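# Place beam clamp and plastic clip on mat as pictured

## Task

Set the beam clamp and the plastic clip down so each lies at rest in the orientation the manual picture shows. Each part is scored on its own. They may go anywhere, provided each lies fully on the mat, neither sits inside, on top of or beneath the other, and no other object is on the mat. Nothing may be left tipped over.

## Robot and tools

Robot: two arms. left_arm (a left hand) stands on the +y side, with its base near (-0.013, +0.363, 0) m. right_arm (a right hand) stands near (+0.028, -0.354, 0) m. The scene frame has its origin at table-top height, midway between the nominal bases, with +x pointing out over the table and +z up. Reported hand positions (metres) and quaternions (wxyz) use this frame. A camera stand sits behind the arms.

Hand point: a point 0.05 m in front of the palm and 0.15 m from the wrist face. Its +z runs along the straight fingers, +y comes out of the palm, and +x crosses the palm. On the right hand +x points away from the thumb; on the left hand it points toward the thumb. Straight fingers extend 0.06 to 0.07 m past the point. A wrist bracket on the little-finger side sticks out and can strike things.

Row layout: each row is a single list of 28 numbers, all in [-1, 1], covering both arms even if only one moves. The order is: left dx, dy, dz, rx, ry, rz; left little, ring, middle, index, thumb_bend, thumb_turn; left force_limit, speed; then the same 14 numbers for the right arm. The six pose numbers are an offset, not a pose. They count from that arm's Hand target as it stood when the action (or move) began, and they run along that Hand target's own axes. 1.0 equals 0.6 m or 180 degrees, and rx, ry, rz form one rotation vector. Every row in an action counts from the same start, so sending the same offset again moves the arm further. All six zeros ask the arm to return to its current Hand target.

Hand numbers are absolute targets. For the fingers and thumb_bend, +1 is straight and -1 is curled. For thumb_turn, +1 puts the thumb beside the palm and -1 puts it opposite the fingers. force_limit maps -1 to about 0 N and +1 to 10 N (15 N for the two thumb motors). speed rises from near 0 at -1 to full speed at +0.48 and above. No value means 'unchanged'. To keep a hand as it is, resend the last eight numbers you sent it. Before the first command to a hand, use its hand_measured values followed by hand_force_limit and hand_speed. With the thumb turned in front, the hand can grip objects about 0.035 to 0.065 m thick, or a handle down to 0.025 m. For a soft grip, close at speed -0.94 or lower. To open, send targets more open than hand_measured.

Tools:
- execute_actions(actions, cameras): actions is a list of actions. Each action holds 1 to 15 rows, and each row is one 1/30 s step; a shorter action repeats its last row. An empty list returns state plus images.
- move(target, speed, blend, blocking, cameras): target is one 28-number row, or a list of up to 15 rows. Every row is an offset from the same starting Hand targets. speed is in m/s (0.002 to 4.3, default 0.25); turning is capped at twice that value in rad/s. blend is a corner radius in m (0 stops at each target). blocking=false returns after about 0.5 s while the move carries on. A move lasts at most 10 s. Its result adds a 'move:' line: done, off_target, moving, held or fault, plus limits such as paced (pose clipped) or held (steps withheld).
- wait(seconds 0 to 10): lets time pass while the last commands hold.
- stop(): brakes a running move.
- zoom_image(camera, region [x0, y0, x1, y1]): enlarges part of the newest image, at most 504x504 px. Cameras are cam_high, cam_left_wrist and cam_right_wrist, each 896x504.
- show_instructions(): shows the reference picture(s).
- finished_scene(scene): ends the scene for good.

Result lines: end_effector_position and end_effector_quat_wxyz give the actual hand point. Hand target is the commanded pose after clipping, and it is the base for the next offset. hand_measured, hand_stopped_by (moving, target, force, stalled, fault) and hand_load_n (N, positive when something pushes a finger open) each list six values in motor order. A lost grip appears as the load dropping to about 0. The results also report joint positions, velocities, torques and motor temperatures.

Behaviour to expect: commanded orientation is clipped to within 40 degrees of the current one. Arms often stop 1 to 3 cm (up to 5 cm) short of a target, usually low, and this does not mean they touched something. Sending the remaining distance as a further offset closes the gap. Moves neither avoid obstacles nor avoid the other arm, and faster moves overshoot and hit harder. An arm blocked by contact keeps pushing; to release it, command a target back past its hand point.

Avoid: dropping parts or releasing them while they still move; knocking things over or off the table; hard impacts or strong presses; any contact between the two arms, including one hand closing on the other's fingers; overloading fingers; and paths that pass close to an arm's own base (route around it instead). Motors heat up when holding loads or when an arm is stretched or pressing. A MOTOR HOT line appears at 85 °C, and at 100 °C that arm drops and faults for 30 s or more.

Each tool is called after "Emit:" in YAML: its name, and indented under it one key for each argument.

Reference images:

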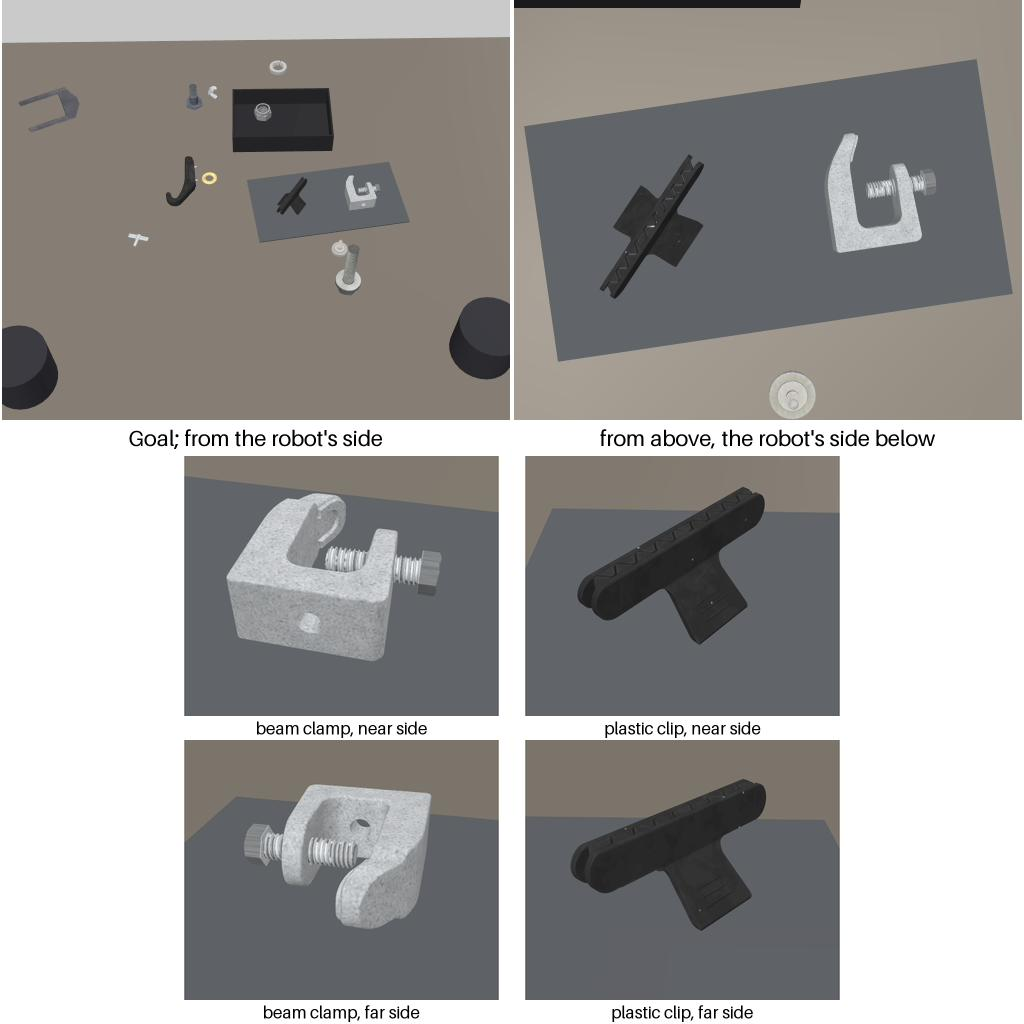

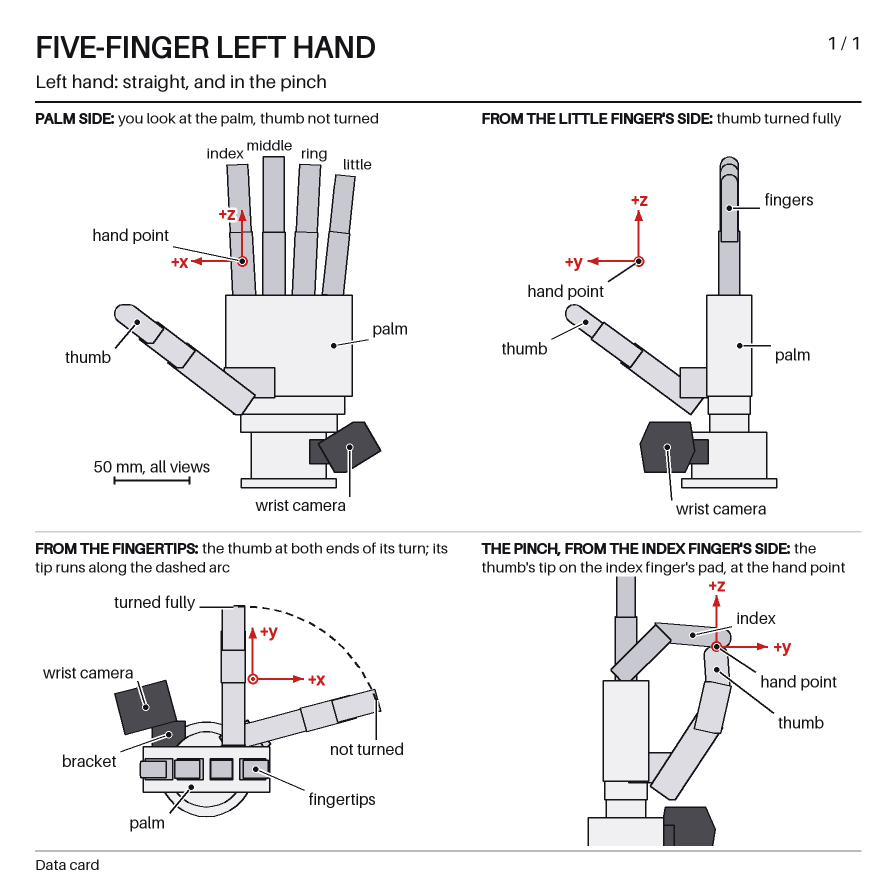

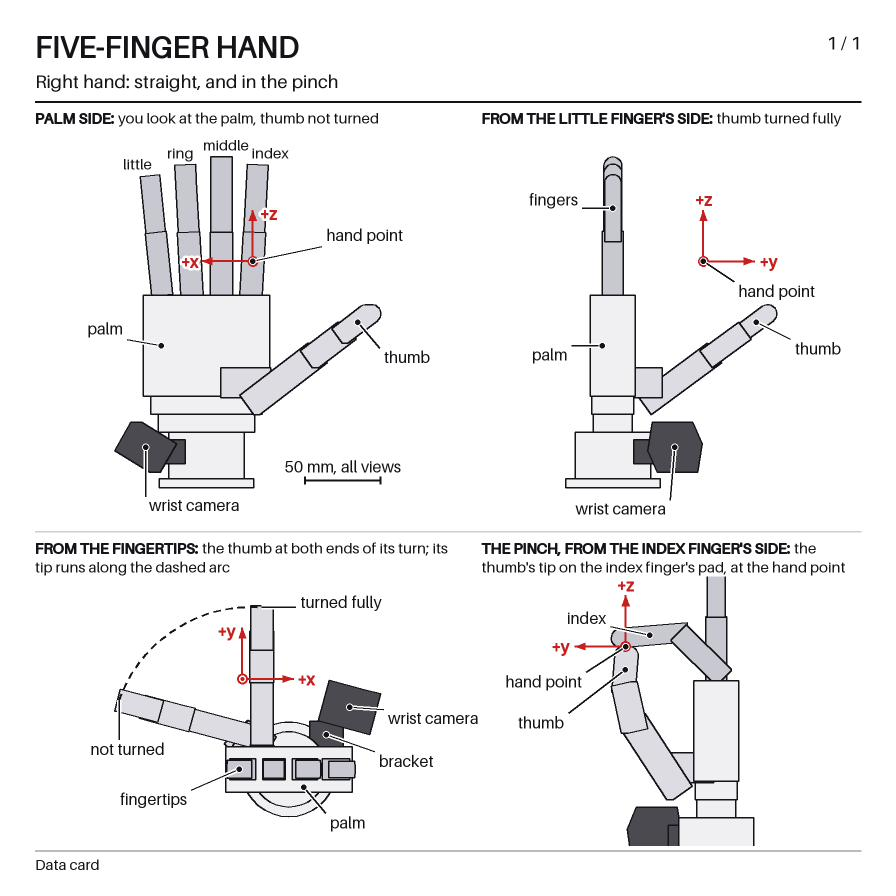

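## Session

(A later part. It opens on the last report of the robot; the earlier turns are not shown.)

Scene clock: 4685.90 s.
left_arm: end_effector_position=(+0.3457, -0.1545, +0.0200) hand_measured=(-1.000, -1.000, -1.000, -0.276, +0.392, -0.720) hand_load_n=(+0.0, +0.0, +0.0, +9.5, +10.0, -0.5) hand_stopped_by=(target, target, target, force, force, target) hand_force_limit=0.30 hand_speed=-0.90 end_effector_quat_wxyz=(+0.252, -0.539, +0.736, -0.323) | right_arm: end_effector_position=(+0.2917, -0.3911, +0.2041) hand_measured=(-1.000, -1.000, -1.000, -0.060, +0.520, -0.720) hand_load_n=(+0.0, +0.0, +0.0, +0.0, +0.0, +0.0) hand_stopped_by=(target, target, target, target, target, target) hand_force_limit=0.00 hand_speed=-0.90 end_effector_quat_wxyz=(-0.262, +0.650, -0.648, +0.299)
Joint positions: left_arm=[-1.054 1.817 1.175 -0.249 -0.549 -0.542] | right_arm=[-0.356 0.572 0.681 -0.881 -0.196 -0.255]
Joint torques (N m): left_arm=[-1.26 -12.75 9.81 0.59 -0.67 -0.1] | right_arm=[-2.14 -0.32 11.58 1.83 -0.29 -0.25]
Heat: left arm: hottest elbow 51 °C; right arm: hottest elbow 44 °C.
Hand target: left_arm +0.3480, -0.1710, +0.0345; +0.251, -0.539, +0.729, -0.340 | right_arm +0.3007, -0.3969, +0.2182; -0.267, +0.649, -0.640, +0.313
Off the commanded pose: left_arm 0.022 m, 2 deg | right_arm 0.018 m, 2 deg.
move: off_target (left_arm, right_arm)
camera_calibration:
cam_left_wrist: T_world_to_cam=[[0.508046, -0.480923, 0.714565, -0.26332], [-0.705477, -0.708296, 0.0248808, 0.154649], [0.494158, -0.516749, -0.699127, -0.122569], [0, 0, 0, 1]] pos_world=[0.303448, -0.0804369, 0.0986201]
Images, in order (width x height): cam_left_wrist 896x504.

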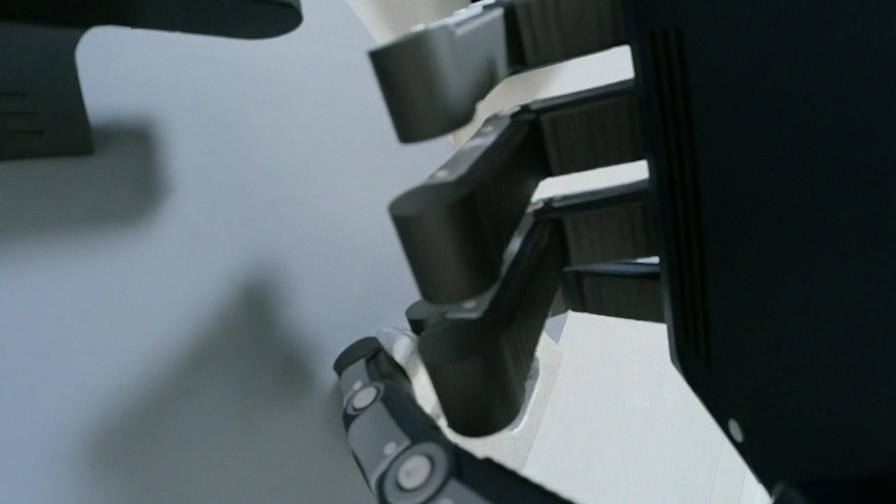

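Emit:
move:
  target: [0,-0.0153,-0.0129,0,0,0,-1,-1,-1,-0.6,0.0,-0.72,0.3,-0.9,0,0,0,0,0,0,-1,-1,-1,-0.06,0.52,-0.72,0.0,-0.9]
  speed: 0.02
  cameras: ["cam_left_wrist"]

Scene clock: 4704.93 s.
left_arm: end_effector_position=(+0.3448, -0.1532, +0.0190) hand_measured=(-1.000, -1.000, -1.000, -0.276, +0.392, -0.720) hand_load_n=(+0.0, +0.5, +0.0, +9.5, +10.0, +0.0) hand_stopped_by=(target, target, target, force, force, target) hand_force_limit=0.30 hand_speed=-0.90 end_effector_quat_wxyz=(+0.252, -0.540, +0.736, -0.320) | right_arm: end_effector_position=(+0.2917, -0.3911, +0.2041) hand_measured=(-1.000, -1.000, -1.000, -0.060, +0.520, -0.720) hand_load_n=(+0.0, +0.0, +0.0, +0.0, +0.0, +0.0) hand_stopped_by=(target, target, target, target, target, target) hand_force_limit=0.00 hand_speed=-0.90 end_effector_quat_wxyz=(-0.262, +0.650, -0.648, +0.299)
Joint positions: left_arm=[-1.054 1.817 1.175 -0.256 -0.549 -0.547] | right_arm=[-0.356 0.572 0.681 -0.881 -0.196 -0.255]
Joint torques (N m): left_arm=[-1.08 -14.04 10.84 -0.14 -0.64 0.01] | right_arm=[-2.02 -0.32 11.59 1.84 -0.29 -0.25]
Heat: left arm: hottest elbow 51 °C; right arm: hottest elbow 44 °C.
Hand target: left_arm +0.3479, -0.1710, +0.0465; +0.251, -0.539, +0.729, -0.340 | right_arm +0.3007, -0.3969, +0.2182; -0.267, +0.649, -0.640, +0.313
Off the commanded pose: left_arm 0.033 m, 2 deg | right_arm 0.018 m, 2 deg.
move: off_target (left_arm, right_arm)
camera_calibration:
cam_left_wrist: T_world_to_cam=[[0.512896, -0.481757, 0.710526, -0.263316], [-0.703202, -0.71052, 0.0258559, 0.153844], [0.492387, -0.512904, -0.703196, -0.120868], [0, 0, 0, 1]] pos_world=[0.302751, -0.0795391, 0.0981207]
Images, in order (width x height): cam_left_wrist 896x504.

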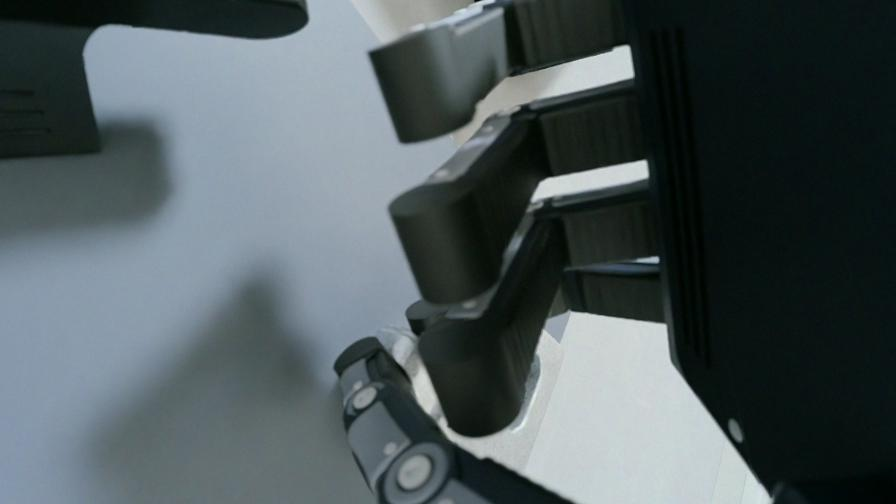

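Emit:
move:
  target: [-0.0159,-0.0097,-0.0145,0,0,0,-1,-1,-1,-0.6,0.0,-0.72,0.3,-0.9,0,0,0,0,0,0,-1,-1,-1,-0.06,0.52,-0.72,0.0,-0.9]
  speed: 0.02
  cameras: []

Scene clock: 4713.43 s.
left_arm: end_effector_position=(+0.3433, -0.1505, +0.0229) hand_measured=(-1.000, -1.000, -1.000, -0.276, +0.392, -0.720) hand_load_n=(+0.5, +0.0, +0.0, +10.5, +9.5, +0.0) hand_stopped_by=(target, target, target, force, force, target) hand_force_limit=0.30 hand_speed=-0.90 end_effector_quat_wxyz=(+0.252, -0.540, +0.738, -0.317) | right_arm: end_effector_position=(+0.2917, -0.3911, +0.2041) hand_measured=(-1.000, -1.000, -1.000, -0.060, +0.520, -0.720) hand_load_n=(+0.0, +0.0, +0.0, +0.0, +0.0, +0.0) hand_stopped_by=(target, target, target, target, target, target) hand_force_limit=0.00 hand_speed=-0.90 end_effector_quat_wxyz=(-0.262, +0.650, -0.648, +0.299)
Joint positions: left_arm=[-1.054 1.807 1.175 -0.275 -0.549 -0.547] | right_arm=[-0.356 0.572 0.681 -0.881 -0.196 -0.255]
Joint torques (N m): left_arm=[-0.26 -15.85 9.22 0.17 -0.38 0.11] | right_arm=[-2.14 -0.21 11.58 1.85 -0.29 -0.25]
Heat: left arm: hottest elbow 51 °C; right arm: hottest elbow 44 °C.
Hand target: left_arm +0.3479, -0.1610, +0.0566; +0.251, -0.539, +0.729, -0.340 | right_arm +0.3007, -0.3969, +0.2182; -0.267, +0.649, -0.640, +0.313
Off the commanded pose: left_arm 0.036 m, 3 deg | right_arm 0.018 m, 2 deg.
move: off_target (left_arm, right_arm)
No camera images: "cameras" was empty.

Emit:
move:
  target: [-0.0024,0.0009,-0.0001,0,0.0851,0.0714,-1,-1,-1,-0.6,0.0,-0.72,0.3,-0.9,0,0,0,0,0,0,-1,-1,-1,-0.06,0.52,-0.72,0.0,-0.9]
  speed: 0.08
  cameras: ["cam_left_wrist"]

Scene clock: 4725.53 s.
left_arm: end_effector_position=(+0.3372, -0.1469, +0.0224) hand_measured=(-1.000, -1.000, -1.000, -0.276, +0.392, -0.720) hand_load_n=(+0.0, +0.0, +0.0, +8.5, +10.0, +2.5) hand_stopped_by=(target, target, target, force, force, target) hand_force_limit=0.30 hand_speed=-0.90 end_effector_quat_wxyz=(+0.181, -0.412, +0.825, -0.342) | right_arm: end_effector_position=(+0.2917, -0.3911, +0.2041) hand_measured=(-1.000, -1.000, -1.000, -0.060, +0.520, -0.720) hand_load_n=(+0.0, +0.0, +0.0, +0.0, +0.0, +0.0) hand_stopped_by=(target, target, target, target, target, target) hand_force_limit=0.00 hand_speed=-0.90 end_effector_quat_wxyz=(-0.262, +0.650, -0.648, +0.299)
Joint positions: left_arm=[-0.985 1.773 1.12 -0.157 -0.253 -0.233] | right_arm=[-0.356 0.572 0.681 -0.881 -0.196 -0.255]
Joint torques (N m): left_arm=[0.44 -15.91 8.46 2.17 0.03 0.19] | right_arm=[-2.08 -0.26 11.58 1.83 -0.29 -0.25]
Heat: left arm: hottest elbow 51 °C; right arm: hottest elbow 44 °C.
Hand target: left_arm +0.3480, -0.1595, +0.0562; +0.188, -0.404, +0.811, -0.378 | right_arm +0.3007, -0.3969, +0.2182; -0.267, +0.649, -0.640, +0.313
Off the commanded pose: left_arm 0.038 m, 5 deg | right_arm 0.018 m, 2 deg.
move: off_target (left_arm, right_arm)
camera_calibration:
cam_left_wrist: T_world_to_cam=[[0.349981, -0.640808, 0.683286, -0.226503], [-0.899435, -0.433712, 0.0539437, 0.259131], [0.261782, -0.63345, -0.728156, -0.0508974], [0, 0, 0, 1]] pos_world=[0.325668, -0.0649977, 0.103727]
Images, in order (width x height): cam_left_wrist 896x504.

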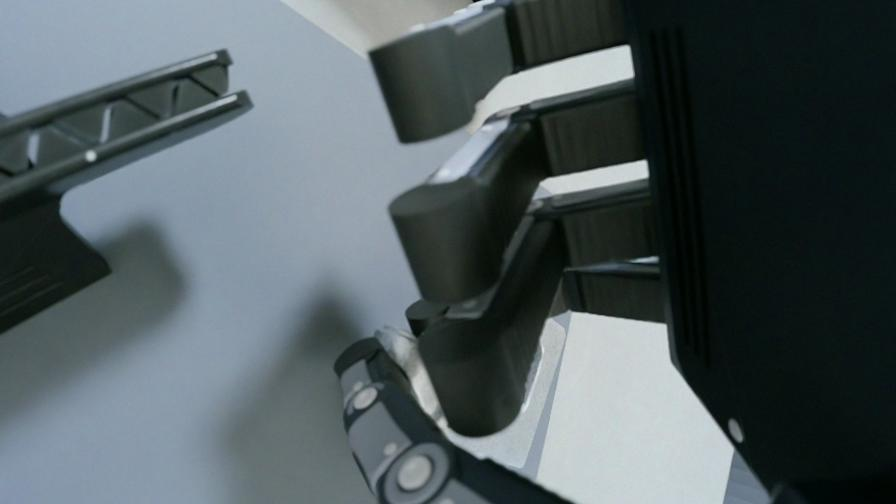

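Emit:
move:
  target: [0.0067,-0.0086,0.0102,0,0.0851,0.0714,-1,-1,-1,-0.6,0.0,-0.72,0.3,-0.9,0,0,0,0,0,0,-1,-1,-1,-0.06,0.52,-0.72,0.0,-0.9]
  speed: 0.08
  cameras: ["cam_left_wrist"]

Scene clock: 4745.03 s.
left_arm: end_effector_position=(+0.3325, -0.1439, +0.0246) hand_measured=(-1.000, -1.000, -1.000, -0.276, +0.392, -0.720) hand_load_n=(+0.0, +0.0, +0.0, +9.0, +9.5, +2.0) hand_stopped_by=(target, target, target, force, force, target) hand_force_limit=0.30 hand_speed=-0.90 end_effector_quat_wxyz=(+0.107, -0.271, +0.883, -0.368) | right_arm: end_effector_position=(+0.2917, -0.3911, +0.2041) hand_measured=(-1.000, -1.000, -1.000, -0.060, +0.520, -0.720) hand_load_n=(+0.0, +0.0, +0.0, +0.0, +0.0, +0.0) hand_stopped_by=(target, target, target, target, target, target) hand_force_limit=0.00 hand_speed=-0.90 end_effector_quat_wxyz=(-0.262, +0.650, -0.648, +0.299)
Joint positions: left_arm=[-0.914 1.771 1.12 -0.134 0.059 0.044] | right_arm=[-0.356 0.572 0.681 -0.881 -0.196 -0.255]
Joint torques (N m): left_arm=[0.03 -13.22 11.64 1.88 0.26 0.17] | right_arm=[-2.14 -0.26 11.56 1.84 -0.29 -0.25]
Heat: left arm: hottest elbow 51 °C; right arm: hottest elbow 44 °C.
Hand target: left_arm +0.3519, -0.1675, +0.0562; +0.120, -0.257, +0.869, -0.405 | right_arm +0.3007, -0.3969, +0.2182; -0.267, +0.649, -0.640, +0.313
Off the commanded pose: left_arm 0.044 m, 5 deg | right_arm 0.018 m, 2 deg.
move: off_target (left_arm, right_arm)
camera_calibration:
cam_left_wrist: T_world_to_cam=[[0.132401, -0.714126, 0.687382, -0.162813], [-0.991096, -0.105241, 0.0815657, 0.333088], [0.0140926, -0.692061, -0.721701, 0.0275504], [0, 0, 0, 1]] pos_world=[0.35129, -0.0621479, 0.104629]
Images, in order (width x height): cam_left_wrist 896x504.

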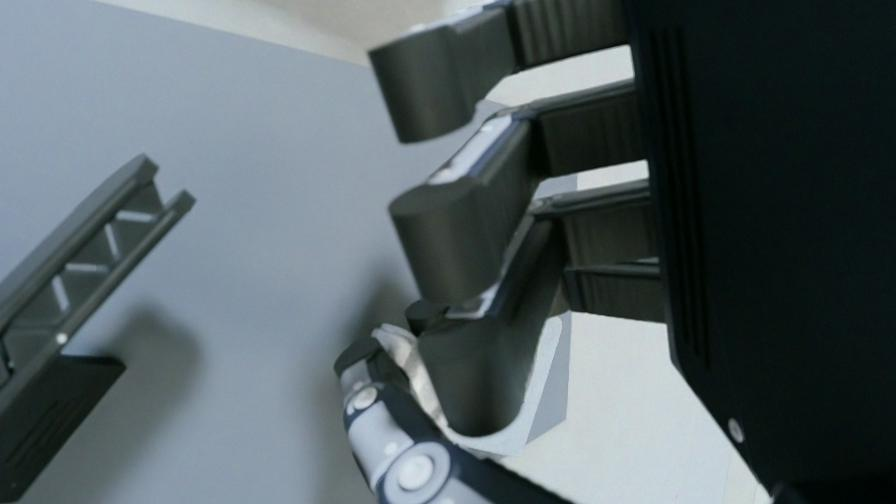

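Emit:
move:
  target: [0.0182,-0.0180,0.0214,0,0,0,-1,-1,-1,-0.6,0.0,-0.72,0.3,-0.9,0,0,0,0,0,0,-1,-1,-1,-0.06,0.52,-0.72,0.0,-0.9]
  speed: 0.04
  cameras: []

Scene clock: 4801.43 s.
left_arm: end_effector_position=(+0.3398, -0.1565, +0.0240) hand_measured=(-1.000, -1.000, -1.000, -0.276, +0.392, -0.720) hand_load_n=(+0.0, +0.0, +0.0, +9.0, +10.0, -1.0) hand_stopped_by=(target, target, target, force, force, target) hand_force_limit=0.30 hand_speed=-0.90 end_effector_quat_wxyz=(+0.112, -0.266, +0.883, -0.371) | right_arm: end_effector_position=(+0.2917, -0.3911, +0.2041) hand_measured=(-1.000, -1.000, -1.000, -0.060, +0.520, -0.720) hand_load_n=(-0.5, +0.0, +0.0, +0.0, +0.0, +0.0) hand_stopped_by=(target, target, target, target, target, target) hand_force_limit=0.00 hand_speed=-0.90 end_effector_quat_wxyz=(-0.262, +0.650, -0.648, +0.299)
Joint positions: left_arm=[-0.92 1.801 1.158 -0.134 0.051 0.051] | right_arm=[-0.356 0.572 0.681 -0.881 -0.196 -0.255]
Joint torques (N m): left_arm=[-1.08 -13.51 12.63 1.1 -0.13 0.02] | right_arm=[-2.02 -0.21 11.59 1.84 -0.29 -0.25]
Heat: left arm: hottest elbow 54 °C; right arm: hottest elbow 45 °C.
Hand target: left_arm +0.3519, -0.1875, +0.0563; +0.120, -0.257, +0.869, -0.405 | right_arm +0.3007, -0.3969, +0.2182; -0.267, +0.649, -0.640, +0.313
Off the commanded pose: left_arm 0.046 m, 4 deg | right_arm 0.018 m, 2 deg.
move: off_target (left_arm, right_arm)
No camera images: "cameras" was empty.

Emit:
execute_actions:
  actions: []

Scene clock: 4830.63 s.
left_arm: end_effector_position=(+0.3398, -0.1565, +0.0240) hand_measured=(-1.000, -1.000, -1.000, -0.276, +0.392, -0.720) hand_load_n=(+0.0, +0.5, +0.0, +9.0, +10.0, -1.0) hand_stopped_by=(target, target, target, force, force, target) hand_force_limit=0.30 hand_speed=-0.90 end_effector_quat_wxyz=(+0.112, -0.266, +0.883, -0.371) | right_arm: end_effector_position=(+0.2917, -0.3911, +0.2041) hand_measured=(-1.000, -1.000, -1.000, -0.060, +0.520, -0.720) hand_load_n=(+0.0, +0.0, +0.0, +0.0, +0.0, +0.0) hand_stopped_by=(target, target, target, target, target, target) hand_force_limit=0.00 hand_speed=-0.90 end_effector_quat_wxyz=(-0.262, +0.650, -0.648, +0.299)
Joint positions: left_arm=[-0.92 1.801 1.158 -0.134 0.051 0.051] | right_arm=[-0.356 0.572 0.681 -0.881 -0.196 -0.255]
Joint velocities: within noise
Joint torques (N m): left_arm=[-0.79 -13.39 12.79 1.14 -0.11 -0.03] | right_arm=[-2.08 -0.21 11.55 1.88 -0.29 -0.25]
Motor temperatures (°C): left_arm=[25 33 53 28 29 26] | right_arm=[26 27 45 29 27 26]
Heat: left arm: hottest elbow 53 °C; right arm: hottest elbow 45 °C.
Hand target: left_arm +0.3519, -0.1875, +0.0563; +0.120, -0.257, +0.869, -0.405 | right_arm +0.3007, -0.3969, +0.2182; -0.267, +0.649, -0.640, +0.313
Off the commanded pose: left_arm 0.046 m, 4 deg | right_arm 0.018 m, 2 deg.
camera_calibration:
cam_left_wrist: T_world_to_cam=[[0.118076, -0.714271, 0.689837, -0.167559], [-0.992797, -0.0991222, 0.0672992, 0.340981], [0.0203083, -0.692815, -0.720829, 0.0160747], [0, 0, 0, 1]] pos_world=[0.357983, -0.0747468, 0.104228]
cam_right_wrist: T_world_to_cam=[[-0.684963, -0.253043, -0.683224, 0.240678], [-0.554467, 0.789382, 0.263519, 0.396625], [0.472643, 0.559326, -0.681002, 0.334806], [0, 0, 0, 1]] pos_world=[0.226527, -0.439453, 0.287922]

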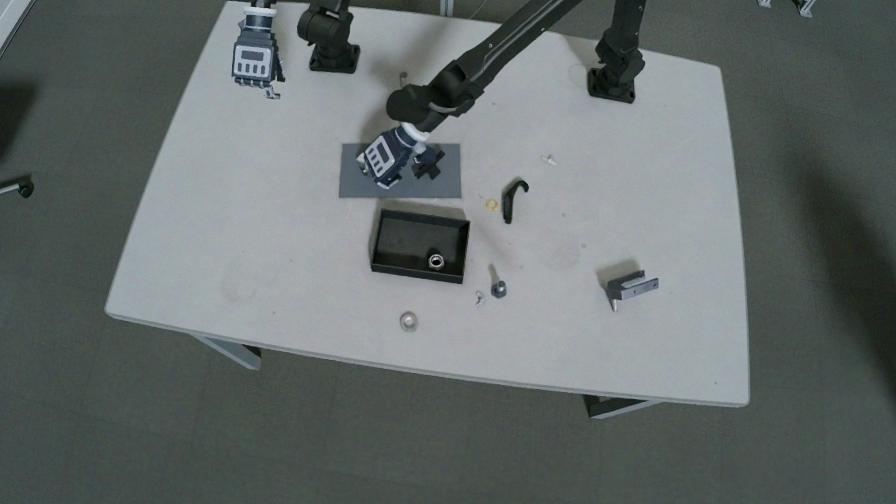

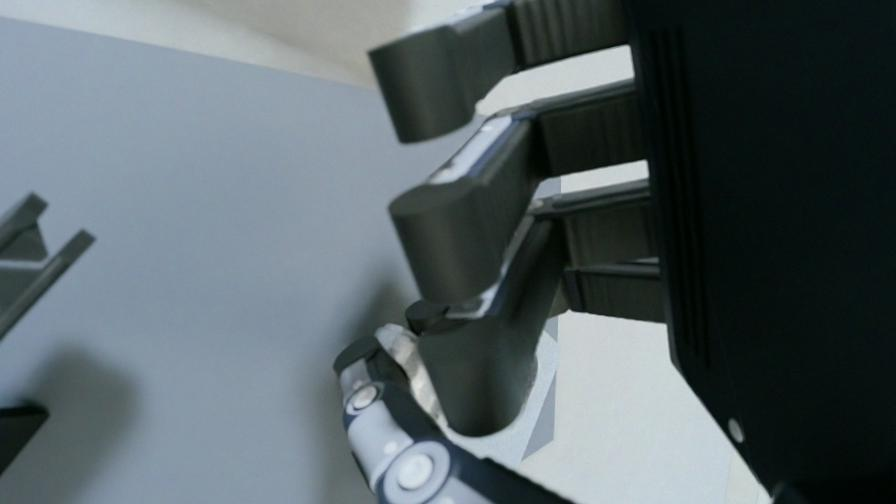

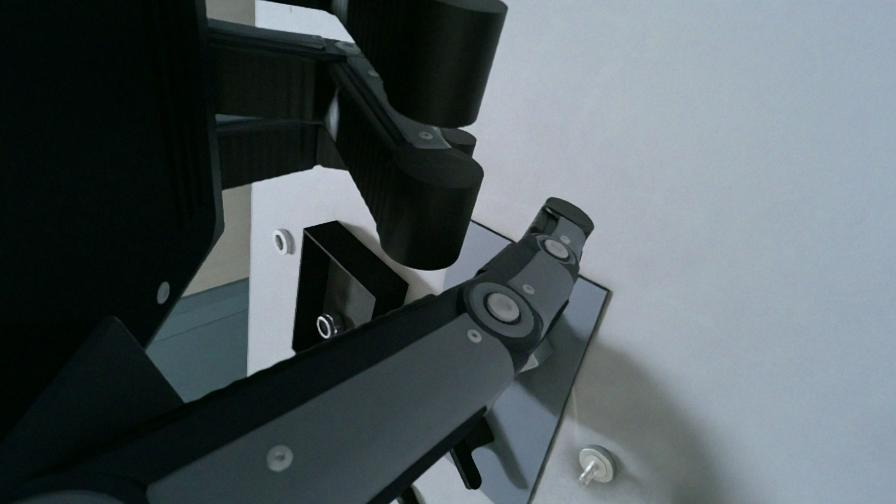

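Emit:
move:
  target: [0.0107,-0.0185,0.022,0,0.0638,0.0536,-1,-1,-1,-0.6,0.0,-0.72,0.3,-0.9,0,0,0,0,0,0,-1,-1,-1,-0.06,0.52,-0.72,0.0,-0.9]
  speed: 0.05
  cameras: ["cam_high","cam_left_wrist"]

Scene clock: 4844.07 s.
left_arm: end_effector_position=(+0.3400, -0.1839, +0.0253) hand_measured=(-1.000, -1.000, -1.000, -0.276, +0.392, -0.720) hand_load_n=(+0.0, +0.0, +0.0, +10.0, +9.5, -2.0) hand_stopped_by=(target, target, target, force, force, target) hand_force_limit=0.30 hand_speed=-0.90 end_effector_quat_wxyz=(+0.057, -0.151, +0.905, -0.392) | right_arm: end_effector_position=(+0.2917, -0.3911, +0.2041) hand_measured=(-1.000, -1.000, -1.000, -0.060, +0.520, -0.720) hand_load_n=(+0.0, +0.0, +0.0, +0.0, +0.0, +0.0) hand_stopped_by=(target, target, target, target, target, target) hand_force_limit=0.00 hand_speed=-0.90 end_effector_quat_wxyz=(-0.262, +0.650, -0.648, +0.299)
Joint positions: left_arm=[-0.902 1.873 1.267 -0.184 0.264 0.235] | right_arm=[-0.356 0.572 0.681 -0.881 -0.196 -0.255]
Joint torques (N m): left_arm=[0.62 -14.15 13 0.32 0.42 0.15] | right_arm=[-2.08 -0.15 11.59 1.87 -0.29 -0.24]
Heat: left arm: hottest elbow 54 °C; right arm: hottest elbow 45 °C.
Hand target: left_arm +0.3559, -0.2055, +0.0563; +0.066, -0.141, +0.895, -0.418 | right_arm +0.3007, -0.3969, +0.2182; -0.267, +0.649, -0.640, +0.313
Off the commanded pose: left_arm 0.041 m, 3 deg | right_arm 0.018 m, 2 deg.
move: off_target (left_arm, right_arm)
camera_calibration:
cam_left_wrist: T_world_to_cam=[[-0.0630031, -0.704029, 0.707371, -0.125015], [-0.984077, 0.161859, 0.0734454, 0.383209], [-0.166202, -0.691481, -0.703016, 0.0612217], [0, 0, 0, 1]] pos_world=[0.379406, -0.107706, 0.103327]
Images, in order (width x height): cam_high 896x504, cam_left_wrist 896x504.

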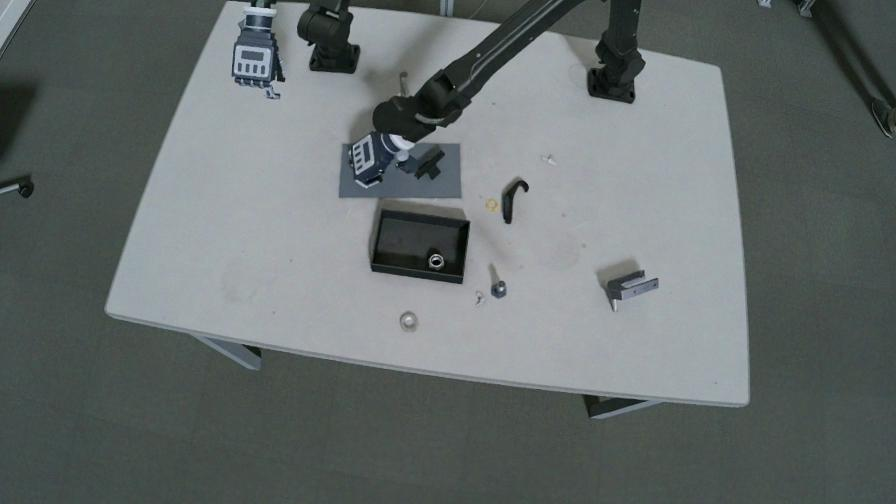

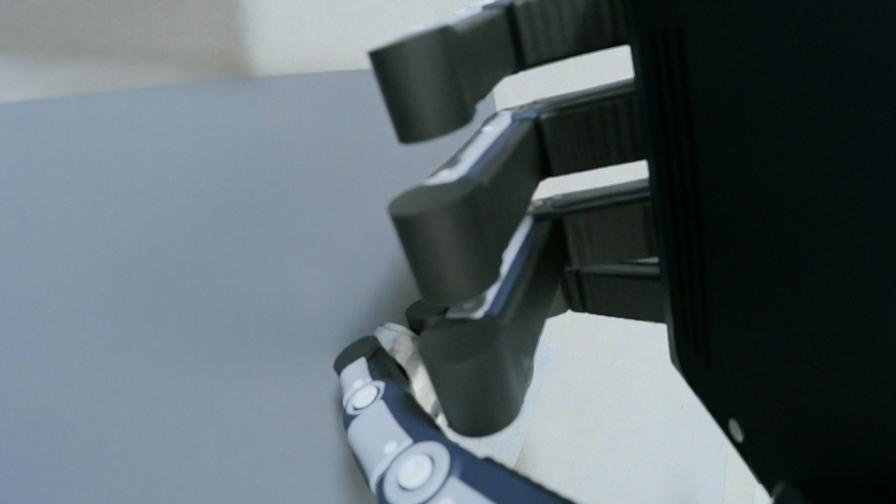

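Emit:
move:
  target: [-0.005,0.010,-0.012,0,0.066,0.0554,-1,-1,-1,-0.6,0.0,-0.72,0.3,-0.9,0,0,0,0,0,0,-1,-1,-1,-0.06,0.52,-0.72,0.0,-0.9]
  speed: 0.05
  cameras: ["cam_high","cam_left_wrist"]

Scene clock: 4866.27 s.
left_arm: end_effector_position=(+0.3343, -0.1806, +0.0273) hand_measured=(-1.000, -1.000, -1.000, -0.276, +0.392, -0.720) hand_load_n=(+0.0, +0.0, +0.0, +10.0, +9.0, +2.5) hand_stopped_by=(target, target, target, force, force, target) hand_force_limit=0.30 hand_speed=-0.90 end_effector_quat_wxyz=(-0.007, -0.030, +0.915, -0.401) | right_arm: end_effector_position=(+0.2917, -0.3911, +0.2041) hand_measured=(-1.000, -1.000, -1.000, -0.060, +0.520, -0.720) hand_load_n=(+0.0, +0.0, +0.0, +0.0, +0.0, +0.0) hand_stopped_by=(target, target, target, target, target, target) hand_force_limit=0.00 hand_speed=-0.90 end_effector_quat_wxyz=(-0.262, +0.650, -0.648, +0.299)
Joint positions: left_arm=[-0.865 1.911 1.342 -0.308 0.491 0.465] | right_arm=[-0.356 0.572 0.681 -0.881 -0.196 -0.255]
Joint torques (N m): left_arm=[0.62 -15.03 12.75 0.05 0.61 0.16] | right_arm=[-2.02 -0.26 11.55 1.84 -0.29 -0.25]
Motor temperatures (°C): left_arm=[25 34 57 27 29 26] | right_arm=[26 27 45 29 27 26]
Heat: left arm: hottest elbow 57 °C; right arm: hottest elbow 45 °C.
Hand target: left_arm +0.3559, -0.1957, +0.0563; +0.009, -0.019, +0.906, -0.423 | right_arm +0.3007, -0.3969, +0.2182; -0.267, +0.649, -0.640, +0.313
Off the commanded pose: left_arm 0.039 m, 3 deg | right_arm 0.018 m, 2 deg.
move: off_target (left_arm, right_arm)
camera_calibration:
cam_left_wrist: T_world_to_cam=[[-0.236324, -0.653063, 0.719485, -0.0576564], [-0.902026, 0.422735, 0.0874264, 0.396252], [-0.361247, -0.628334, -0.688983, 0.140187], [0, 0, 0, 1]] pos_world=[0.394446, -0.117078, 0.103427]
Images, in order (width x height): cam_high 896x504, cam_left_wrist 896x504.

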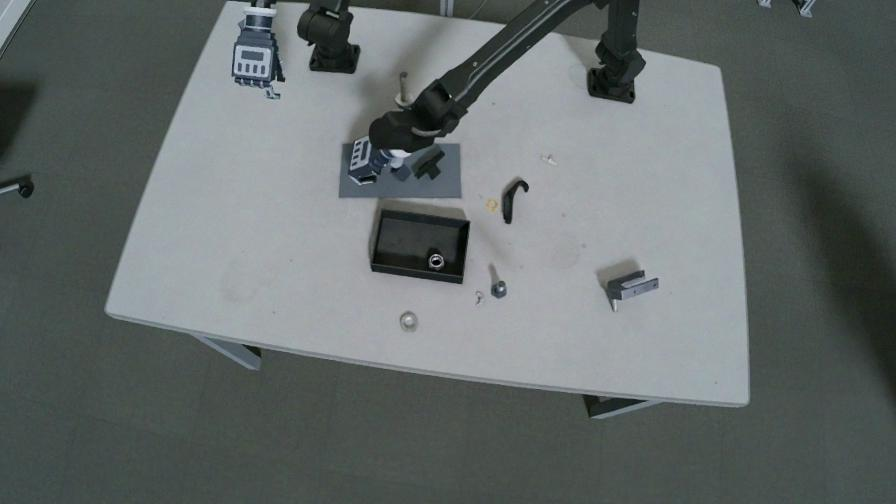

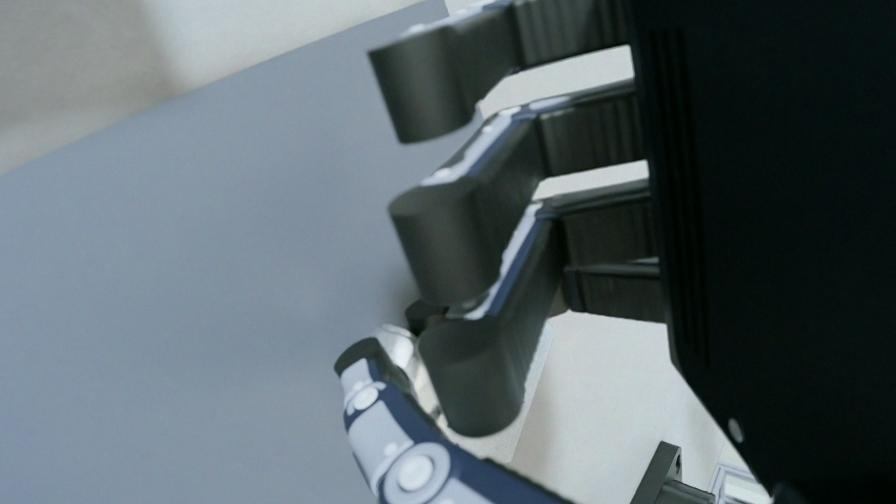

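Emit:
move:
  target: [0,0.0077,0.0064,0,0,0,-1,-1,-1,-0.6,0.0,-0.72,0.3,-0.9,0,0,0,0,0,0,-1,-1,-1,-0.06,0.52,-0.72,0.0,-0.9]
  speed: 0.03

Emit:
zoom_image:
  camera: "cam_high"
  region: [320, 110, 480, 210]

Scene clock: 4889.10 s.
left_arm: end_effector_position=(+0.3349, -0.1795, +0.0235) hand_measured=(-1.000, -1.000, -1.000, -0.276, +0.392, -0.720) hand_load_n=(+0.0, +0.0, +0.0, +8.5, +10.0, +0.5) hand_stopped_by=(target, target, target, force, force, target) hand_force_limit=0.30 hand_speed=-0.90 end_effector_quat_wxyz=(-0.008, -0.028, +0.916, -0.399) | right_arm: end_effector_position=(+0.2917, -0.3911, +0.2041) hand_measured=(-1.000, -1.000, -1.000, -0.060, +0.520, -0.720) hand_load_n=(+0.0, +0.0, +0.5, +0.0, +0.0, +0.0) hand_stopped_by=(target, target, target, target, target, target) hand_force_limit=0.00 hand_speed=-0.90 end_effector_quat_wxyz=(-0.262, +0.650, -0.648, +0.299)
Joint positions: left_arm=[-0.863 1.917 1.342 -0.308 0.493 0.473] | right_arm=[-0.356 0.572 0.681 -0.881 -0.196 -0.255]
Joint torques (N m): left_arm=[0.21 -15.33 12.23 0.57 0.59 0.13] | right_arm=[-2.02 -0.15 11.59 1.85 -0.29 -0.25]
Motor temperatures (°C): left_arm=[25 33 55 27 29 26] | right_arm=[26 27 45 29 27 26]
Heat: left arm: hottest elbow 55 °C; right arm: hottest elbow 45 °C.
Hand target: left_arm +0.3559, -0.1956, +0.0503; +0.009, -0.019, +0.906, -0.423 | right_arm +0.3007, -0.3969, +0.2182; -0.267, +0.649, -0.640, +0.313
Off the commanded pose: left_arm 0.038 m, 4 deg | right_arm 0.018 m, 2 deg.
move: off_target (left_arm, right_arm)

Scaled by 3.150 from the camera's 896x504 image, which has a finer 1280x720 frame.
This view is cut from an older image: the scene may have changed since it was taken.

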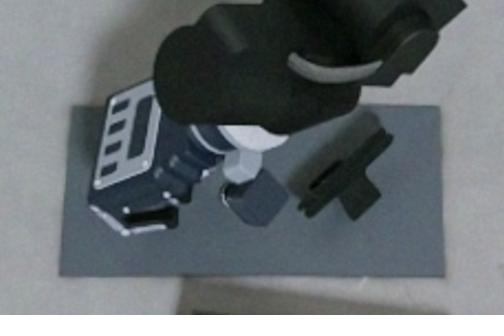

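Emit:
move:
  target: [0,0.0051,0.0043,0,0,0,-1,-1,-1,-0.6,0.0,-0.72,0.3,-0.9,0,0,0,0,0,0,-1,-1,-1,-0.06,0.52,-0.72,0.0,-0.9]
  speed: 0.03
  cameras: ["cam_left_wrist"]

Scene clock: 4895.60 s.
left_arm: end_effector_position=(+0.3348, -0.1794, +0.0225) hand_measured=(-1.000, -1.000, -1.000, -0.276, +0.392, -0.720) hand_load_n=(+0.0, +0.0, +0.0, +8.5, +10.5, +0.5) hand_stopped_by=(target, target, target, force, force, target) hand_force_limit=0.30 hand_speed=-0.90 end_effector_quat_wxyz=(-0.008, -0.028, +0.917, -0.399) | right_arm: end_effector_position=(+0.2917, -0.3911, +0.2041) hand_measured=(-1.000, -1.000, -1.000, -0.060, +0.520, -0.720) hand_load_n=(+0.0, +0.0, +0.5, +0.0, +0.0, +0.0) hand_stopped_by=(target, target, target, target, target, target) hand_force_limit=0.00 hand_speed=-0.90 end_effector_quat_wxyz=(-0.262, +0.650, -0.648, +0.299)
Joint positions: left_arm=[-0.863 1.919 1.342 -0.308 0.493 0.473] | right_arm=[-0.356 0.572 0.681 -0.881 -0.196 -0.255]
Joint torques (N m): left_arm=[0.44 -14.86 11.97 0.99 0.57 0.17] | right_arm=[-1.96 -0.32 11.55 1.84 -0.29 -0.25]
Heat: left arm: hottest elbow 54 °C; right arm: hottest elbow 45 °C.
Hand target: left_arm +0.3559, -0.1956, +0.0463; +0.009, -0.019, +0.906, -0.423 | right_arm +0.3007, -0.3969, +0.2182; -0.267, +0.649, -0.640, +0.313
Off the commanded pose: left_arm 0.036 m, 4 deg | right_arm 0.018 m, 2 deg.
move: off_target (left_arm, right_arm)
camera_calibration:
cam_left_wrist: T_world_to_cam=[[-0.23916, -0.655613, 0.716222, -0.0526932], [-0.900033, 0.426462, 0.0898353, 0.396523], [-0.364339, -0.623139, -0.692066, 0.139884], [0, 0, 0, 1]] pos_world=[0.395247, -0.116481, 0.0989272]
Images, in order (width x height): cam_left_wrist 896x504.

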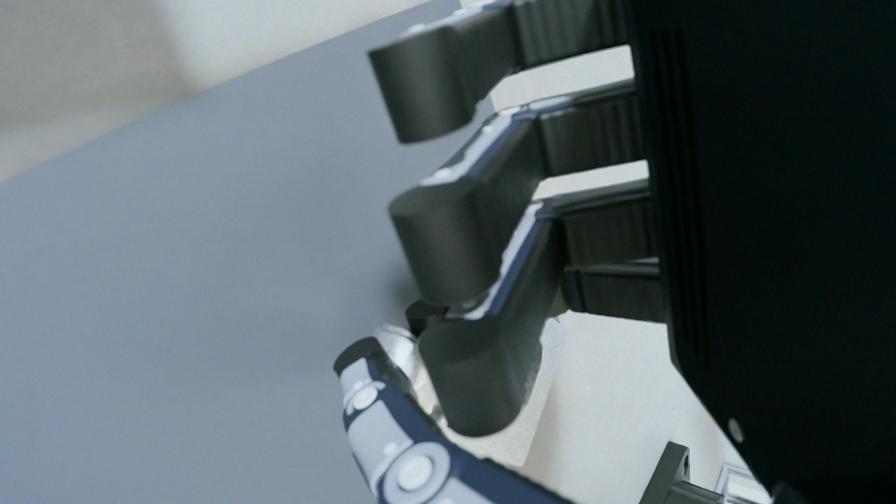

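Emit:
move:
  target: [0,0,0,0,0,0,-1,-1,-1,-0.2,0.44,-0.72,0.0,-0.95,0,0,0,0,0,0,-1,-1,-1,-0.06,0.52,-0.72,0.0,-0.9]
  speed: 0.03
  cameras: ["cam_left_wrist"]

Scene clock: 4904.33 s.
left_arm: end_effector_position=(+0.3354, -0.1790, +0.0226) hand_measured=(-1.000, -1.000, -1.000, -0.200, +0.440, -0.720) hand_load_n=(+0.0, +0.0, +0.0, +0.0, +0.0, +0.0) hand_stopped_by=(target, target, target, target, target, target) hand_force_limit=0.00 hand_speed=-0.95 end_effector_quat_wxyz=(-0.008, -0.029, +0.916, -0.399) | right_arm: end_effector_position=(+0.2917, -0.3911, +0.2041) hand_measured=(-1.000, -1.000, -1.000, -0.060, +0.520, -0.720) hand_load_n=(+0.0, +0.0, +0.0, +0.0, +0.0, +0.0) hand_stopped_by=(target, target, target, target, target, target) hand_force_limit=0.00 hand_speed=-0.90 end_effector_quat_wxyz=(-0.262, +0.650, -0.648, +0.299)
Joint positions: left_arm=[-0.862 1.919 1.342 -0.308 0.494 0.473] | right_arm=[-0.356 0.572 0.681 -0.881 -0.196 -0.255]
Joint torques (N m): left_arm=[0.21 -14.33 11.97 0.99 0.53 0.2] | right_arm=[-2.02 -0.21 11.58 1.85 -0.3 -0.26]
Heat: left arm: hottest elbow 54 °C; right arm: hottest elbow 45 °C.
Hand target: left_arm +0.3559, -0.1956, +0.0463; +0.009, -0.019, +0.906, -0.423 | right_arm +0.3007, -0.3969, +0.2182; -0.267, +0.649, -0.640, +0.313
Off the commanded pose: left_arm 0.035 m, 4 deg | right_arm 0.018 m, 2 deg.
move: off_target (left_arm, right_arm)
camera_calibration:
cam_left_wrist: T_world_to_cam=[[-0.238193, -0.655159, 0.716959, -0.0526243], [-0.900191, 0.426042, 0.0902503, 0.396822], [-0.364583, -0.623903, -0.691248, 0.140342], [0, 0, 0, 1]] pos_world=[0.395847, -0.11598, 0.0989271]
Images, in order (width x height): cam_left_wrist 896x504.

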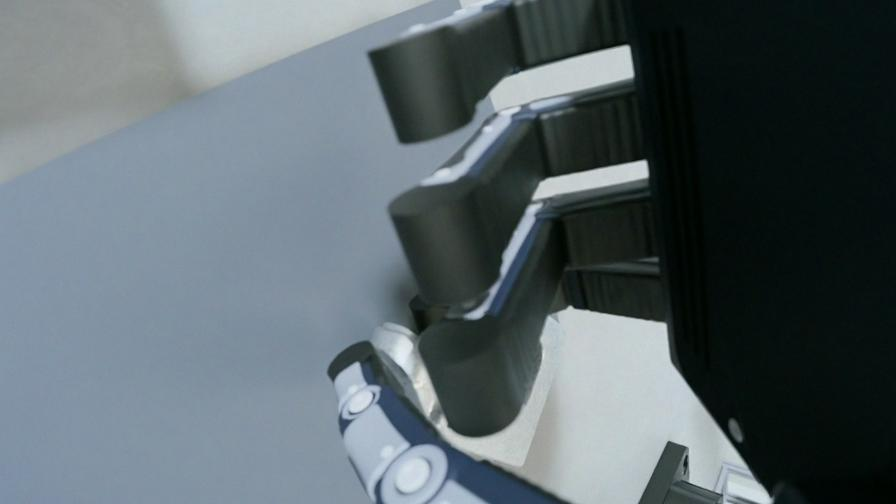

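Emit:
move:
  target: [0,0,0,0,0,0,-1,-1,-1,-0.08,0.54,-0.72,0.0,-0.95,0,0,0,0,0,0,-1,-1,-1,-0.06,0.52,-0.72,0.0,-0.9]
  speed: 0.03
  cameras: ["cam_left_wrist"]

Scene clock: 4912.77 s.
left_arm: end_effector_position=(+0.3381, -0.1771, +0.0229) hand_measured=(-1.000, -1.000, -1.000, -0.080, +0.540, -0.720) hand_load_n=(+0.0, +0.0, +0.0, +0.0, +0.0, +0.0) hand_stopped_by=(target, target, target, target, target, target) hand_force_limit=0.00 hand_speed=-0.95 end_effector_quat_wxyz=(-0.009, -0.034, +0.916, -0.399) | right_arm: end_effector_position=(+0.2917, -0.3911, +0.2041) hand_measured=(-1.000, -1.000, -1.000, -0.060, +0.520, -0.720) hand_load_n=(+0.0, +0.0, +0.0, +0.0, +0.0, +0.0) hand_stopped_by=(target, target, target, target, target, target) hand_force_limit=0.00 hand_speed=-0.90 end_effector_quat_wxyz=(-0.262, +0.650, -0.648, +0.299)
Joint positions: left_arm=[-0.856 1.919 1.342 -0.308 0.496 0.467] | right_arm=[-0.356 0.572 0.681 -0.881 -0.196 -0.255]
Joint torques (N m): left_arm=[0.38 -14.56 11.97 0.83 0.45 0.17] | right_arm=[-2.14 -0.26 11.56 1.84 -0.29 -0.25]
Heat: left arm: hottest elbow 54 °C; right arm: hottest elbow 45 °C.
Hand target: left_arm +0.3559, -0.1956, +0.0463; +0.009, -0.019, +0.906, -0.423 | right_arm +0.3007, -0.3969, +0.2182; -0.267, +0.649, -0.640, +0.313
Off the commanded pose: left_arm 0.035 m, 4 deg | right_arm 0.018 m, 2 deg.
move: off_target (left_arm, right_arm)
camera_calibration:
cam_left_wrist: T_world_to_cam=[[-0.228142, -0.656772, 0.718751, -0.0546829], [-0.903635, 0.417673, 0.0948299, 0.397988], [-0.362485, -0.627853, -0.688771, 0.141216], [0, 0, 0, 1]] pos_world=[0.398349, -0.11348, 0.0988273]
Images, in order (width x height): cam_left_wrist 896x504.

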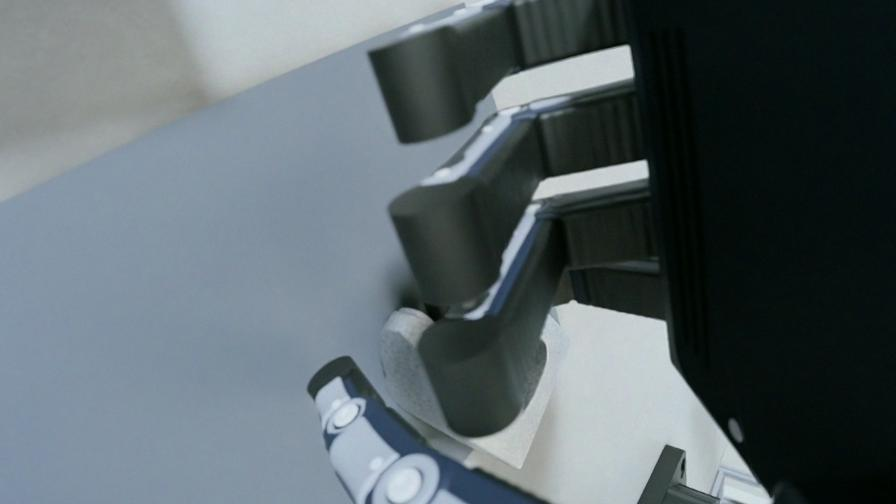

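Emit:
move:
  target: [0,-0.0297,-0.0424,0,0,0,-1,-1,-1,-0.08,0.54,-0.72,0.0,-0.95,0,0,0,0,0,0,-1,-1,-1,-0.06,0.52,-0.72,0.0,-0.9]
  speed: 0.04
  cameras: ["cam_left_wrist"]

Scene clock: 4928.33 s.
left_arm: end_effector_position=(+0.3344, -0.1737, +0.0347) hand_measured=(-1.000, -1.000, -1.000, -0.080, +0.540, -0.720) hand_load_n=(+0.0, +0.0, +0.0, +0.0, +0.0, +0.0) hand_stopped_by=(target, target, target, target, target, target) hand_force_limit=0.00 hand_speed=-0.95 end_effector_quat_wxyz=(-0.014, -0.033, +0.918, -0.396) | right_arm: end_effector_position=(+0.2917, -0.3911, +0.2041) hand_measured=(-1.000, -1.000, -1.000, -0.060, +0.520, -0.720) hand_load_n=(+0.5, +0.0, +0.0, +0.0, +0.0, +0.0) hand_stopped_by=(target, target, target, target, target, target) hand_force_limit=0.00 hand_speed=-0.90 end_effector_quat_wxyz=(-0.262, +0.650, -0.648, +0.299)
Joint positions: left_arm=[-0.856 1.897 1.348 -0.35 0.501 0.472] | right_arm=[-0.356 0.572 0.681 -0.881 -0.196 -0.255]
Joint torques (N m): left_arm=[0.09 -16.73 12.31 0.12 0.53 0.2] | right_arm=[-2.08 -0.32 11.55 1.85 -0.29 -0.25]
Heat: left arm: hottest elbow 54 °C; right arm: hottest elbow 45 °C.
Hand target: left_arm +0.3555, -0.1876, +0.0763; +0.009, -0.019, +0.906, -0.423 | right_arm +0.3007, -0.3969, +0.2182; -0.267, +0.649, -0.640, +0.313
Off the commanded pose: left_arm 0.049 m, 5 deg | right_arm 0.018 m, 2 deg.
move: off_target (left_arm, right_arm)
camera_calibration:
cam_left_wrist: T_world_to_cam=[[-0.226111, -0.661152, 0.715368, -0.0630996], [-0.900252, 0.422326, 0.105771, 0.391491], [-0.372049, -0.620095, -0.690696, 0.154768], [0, 0, 0, 1]] pos_world=[0.395754, -0.111084, 0.110629]
Images, in order (width x height): cam_left_wrist 896x504.

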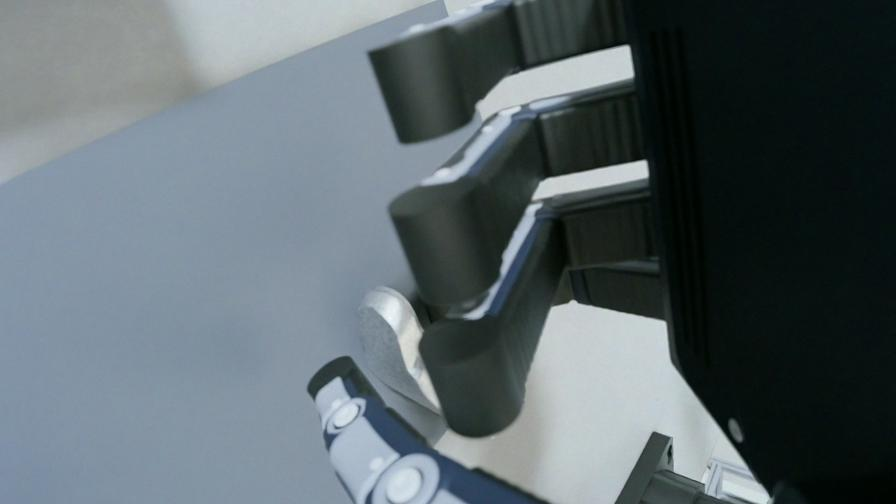

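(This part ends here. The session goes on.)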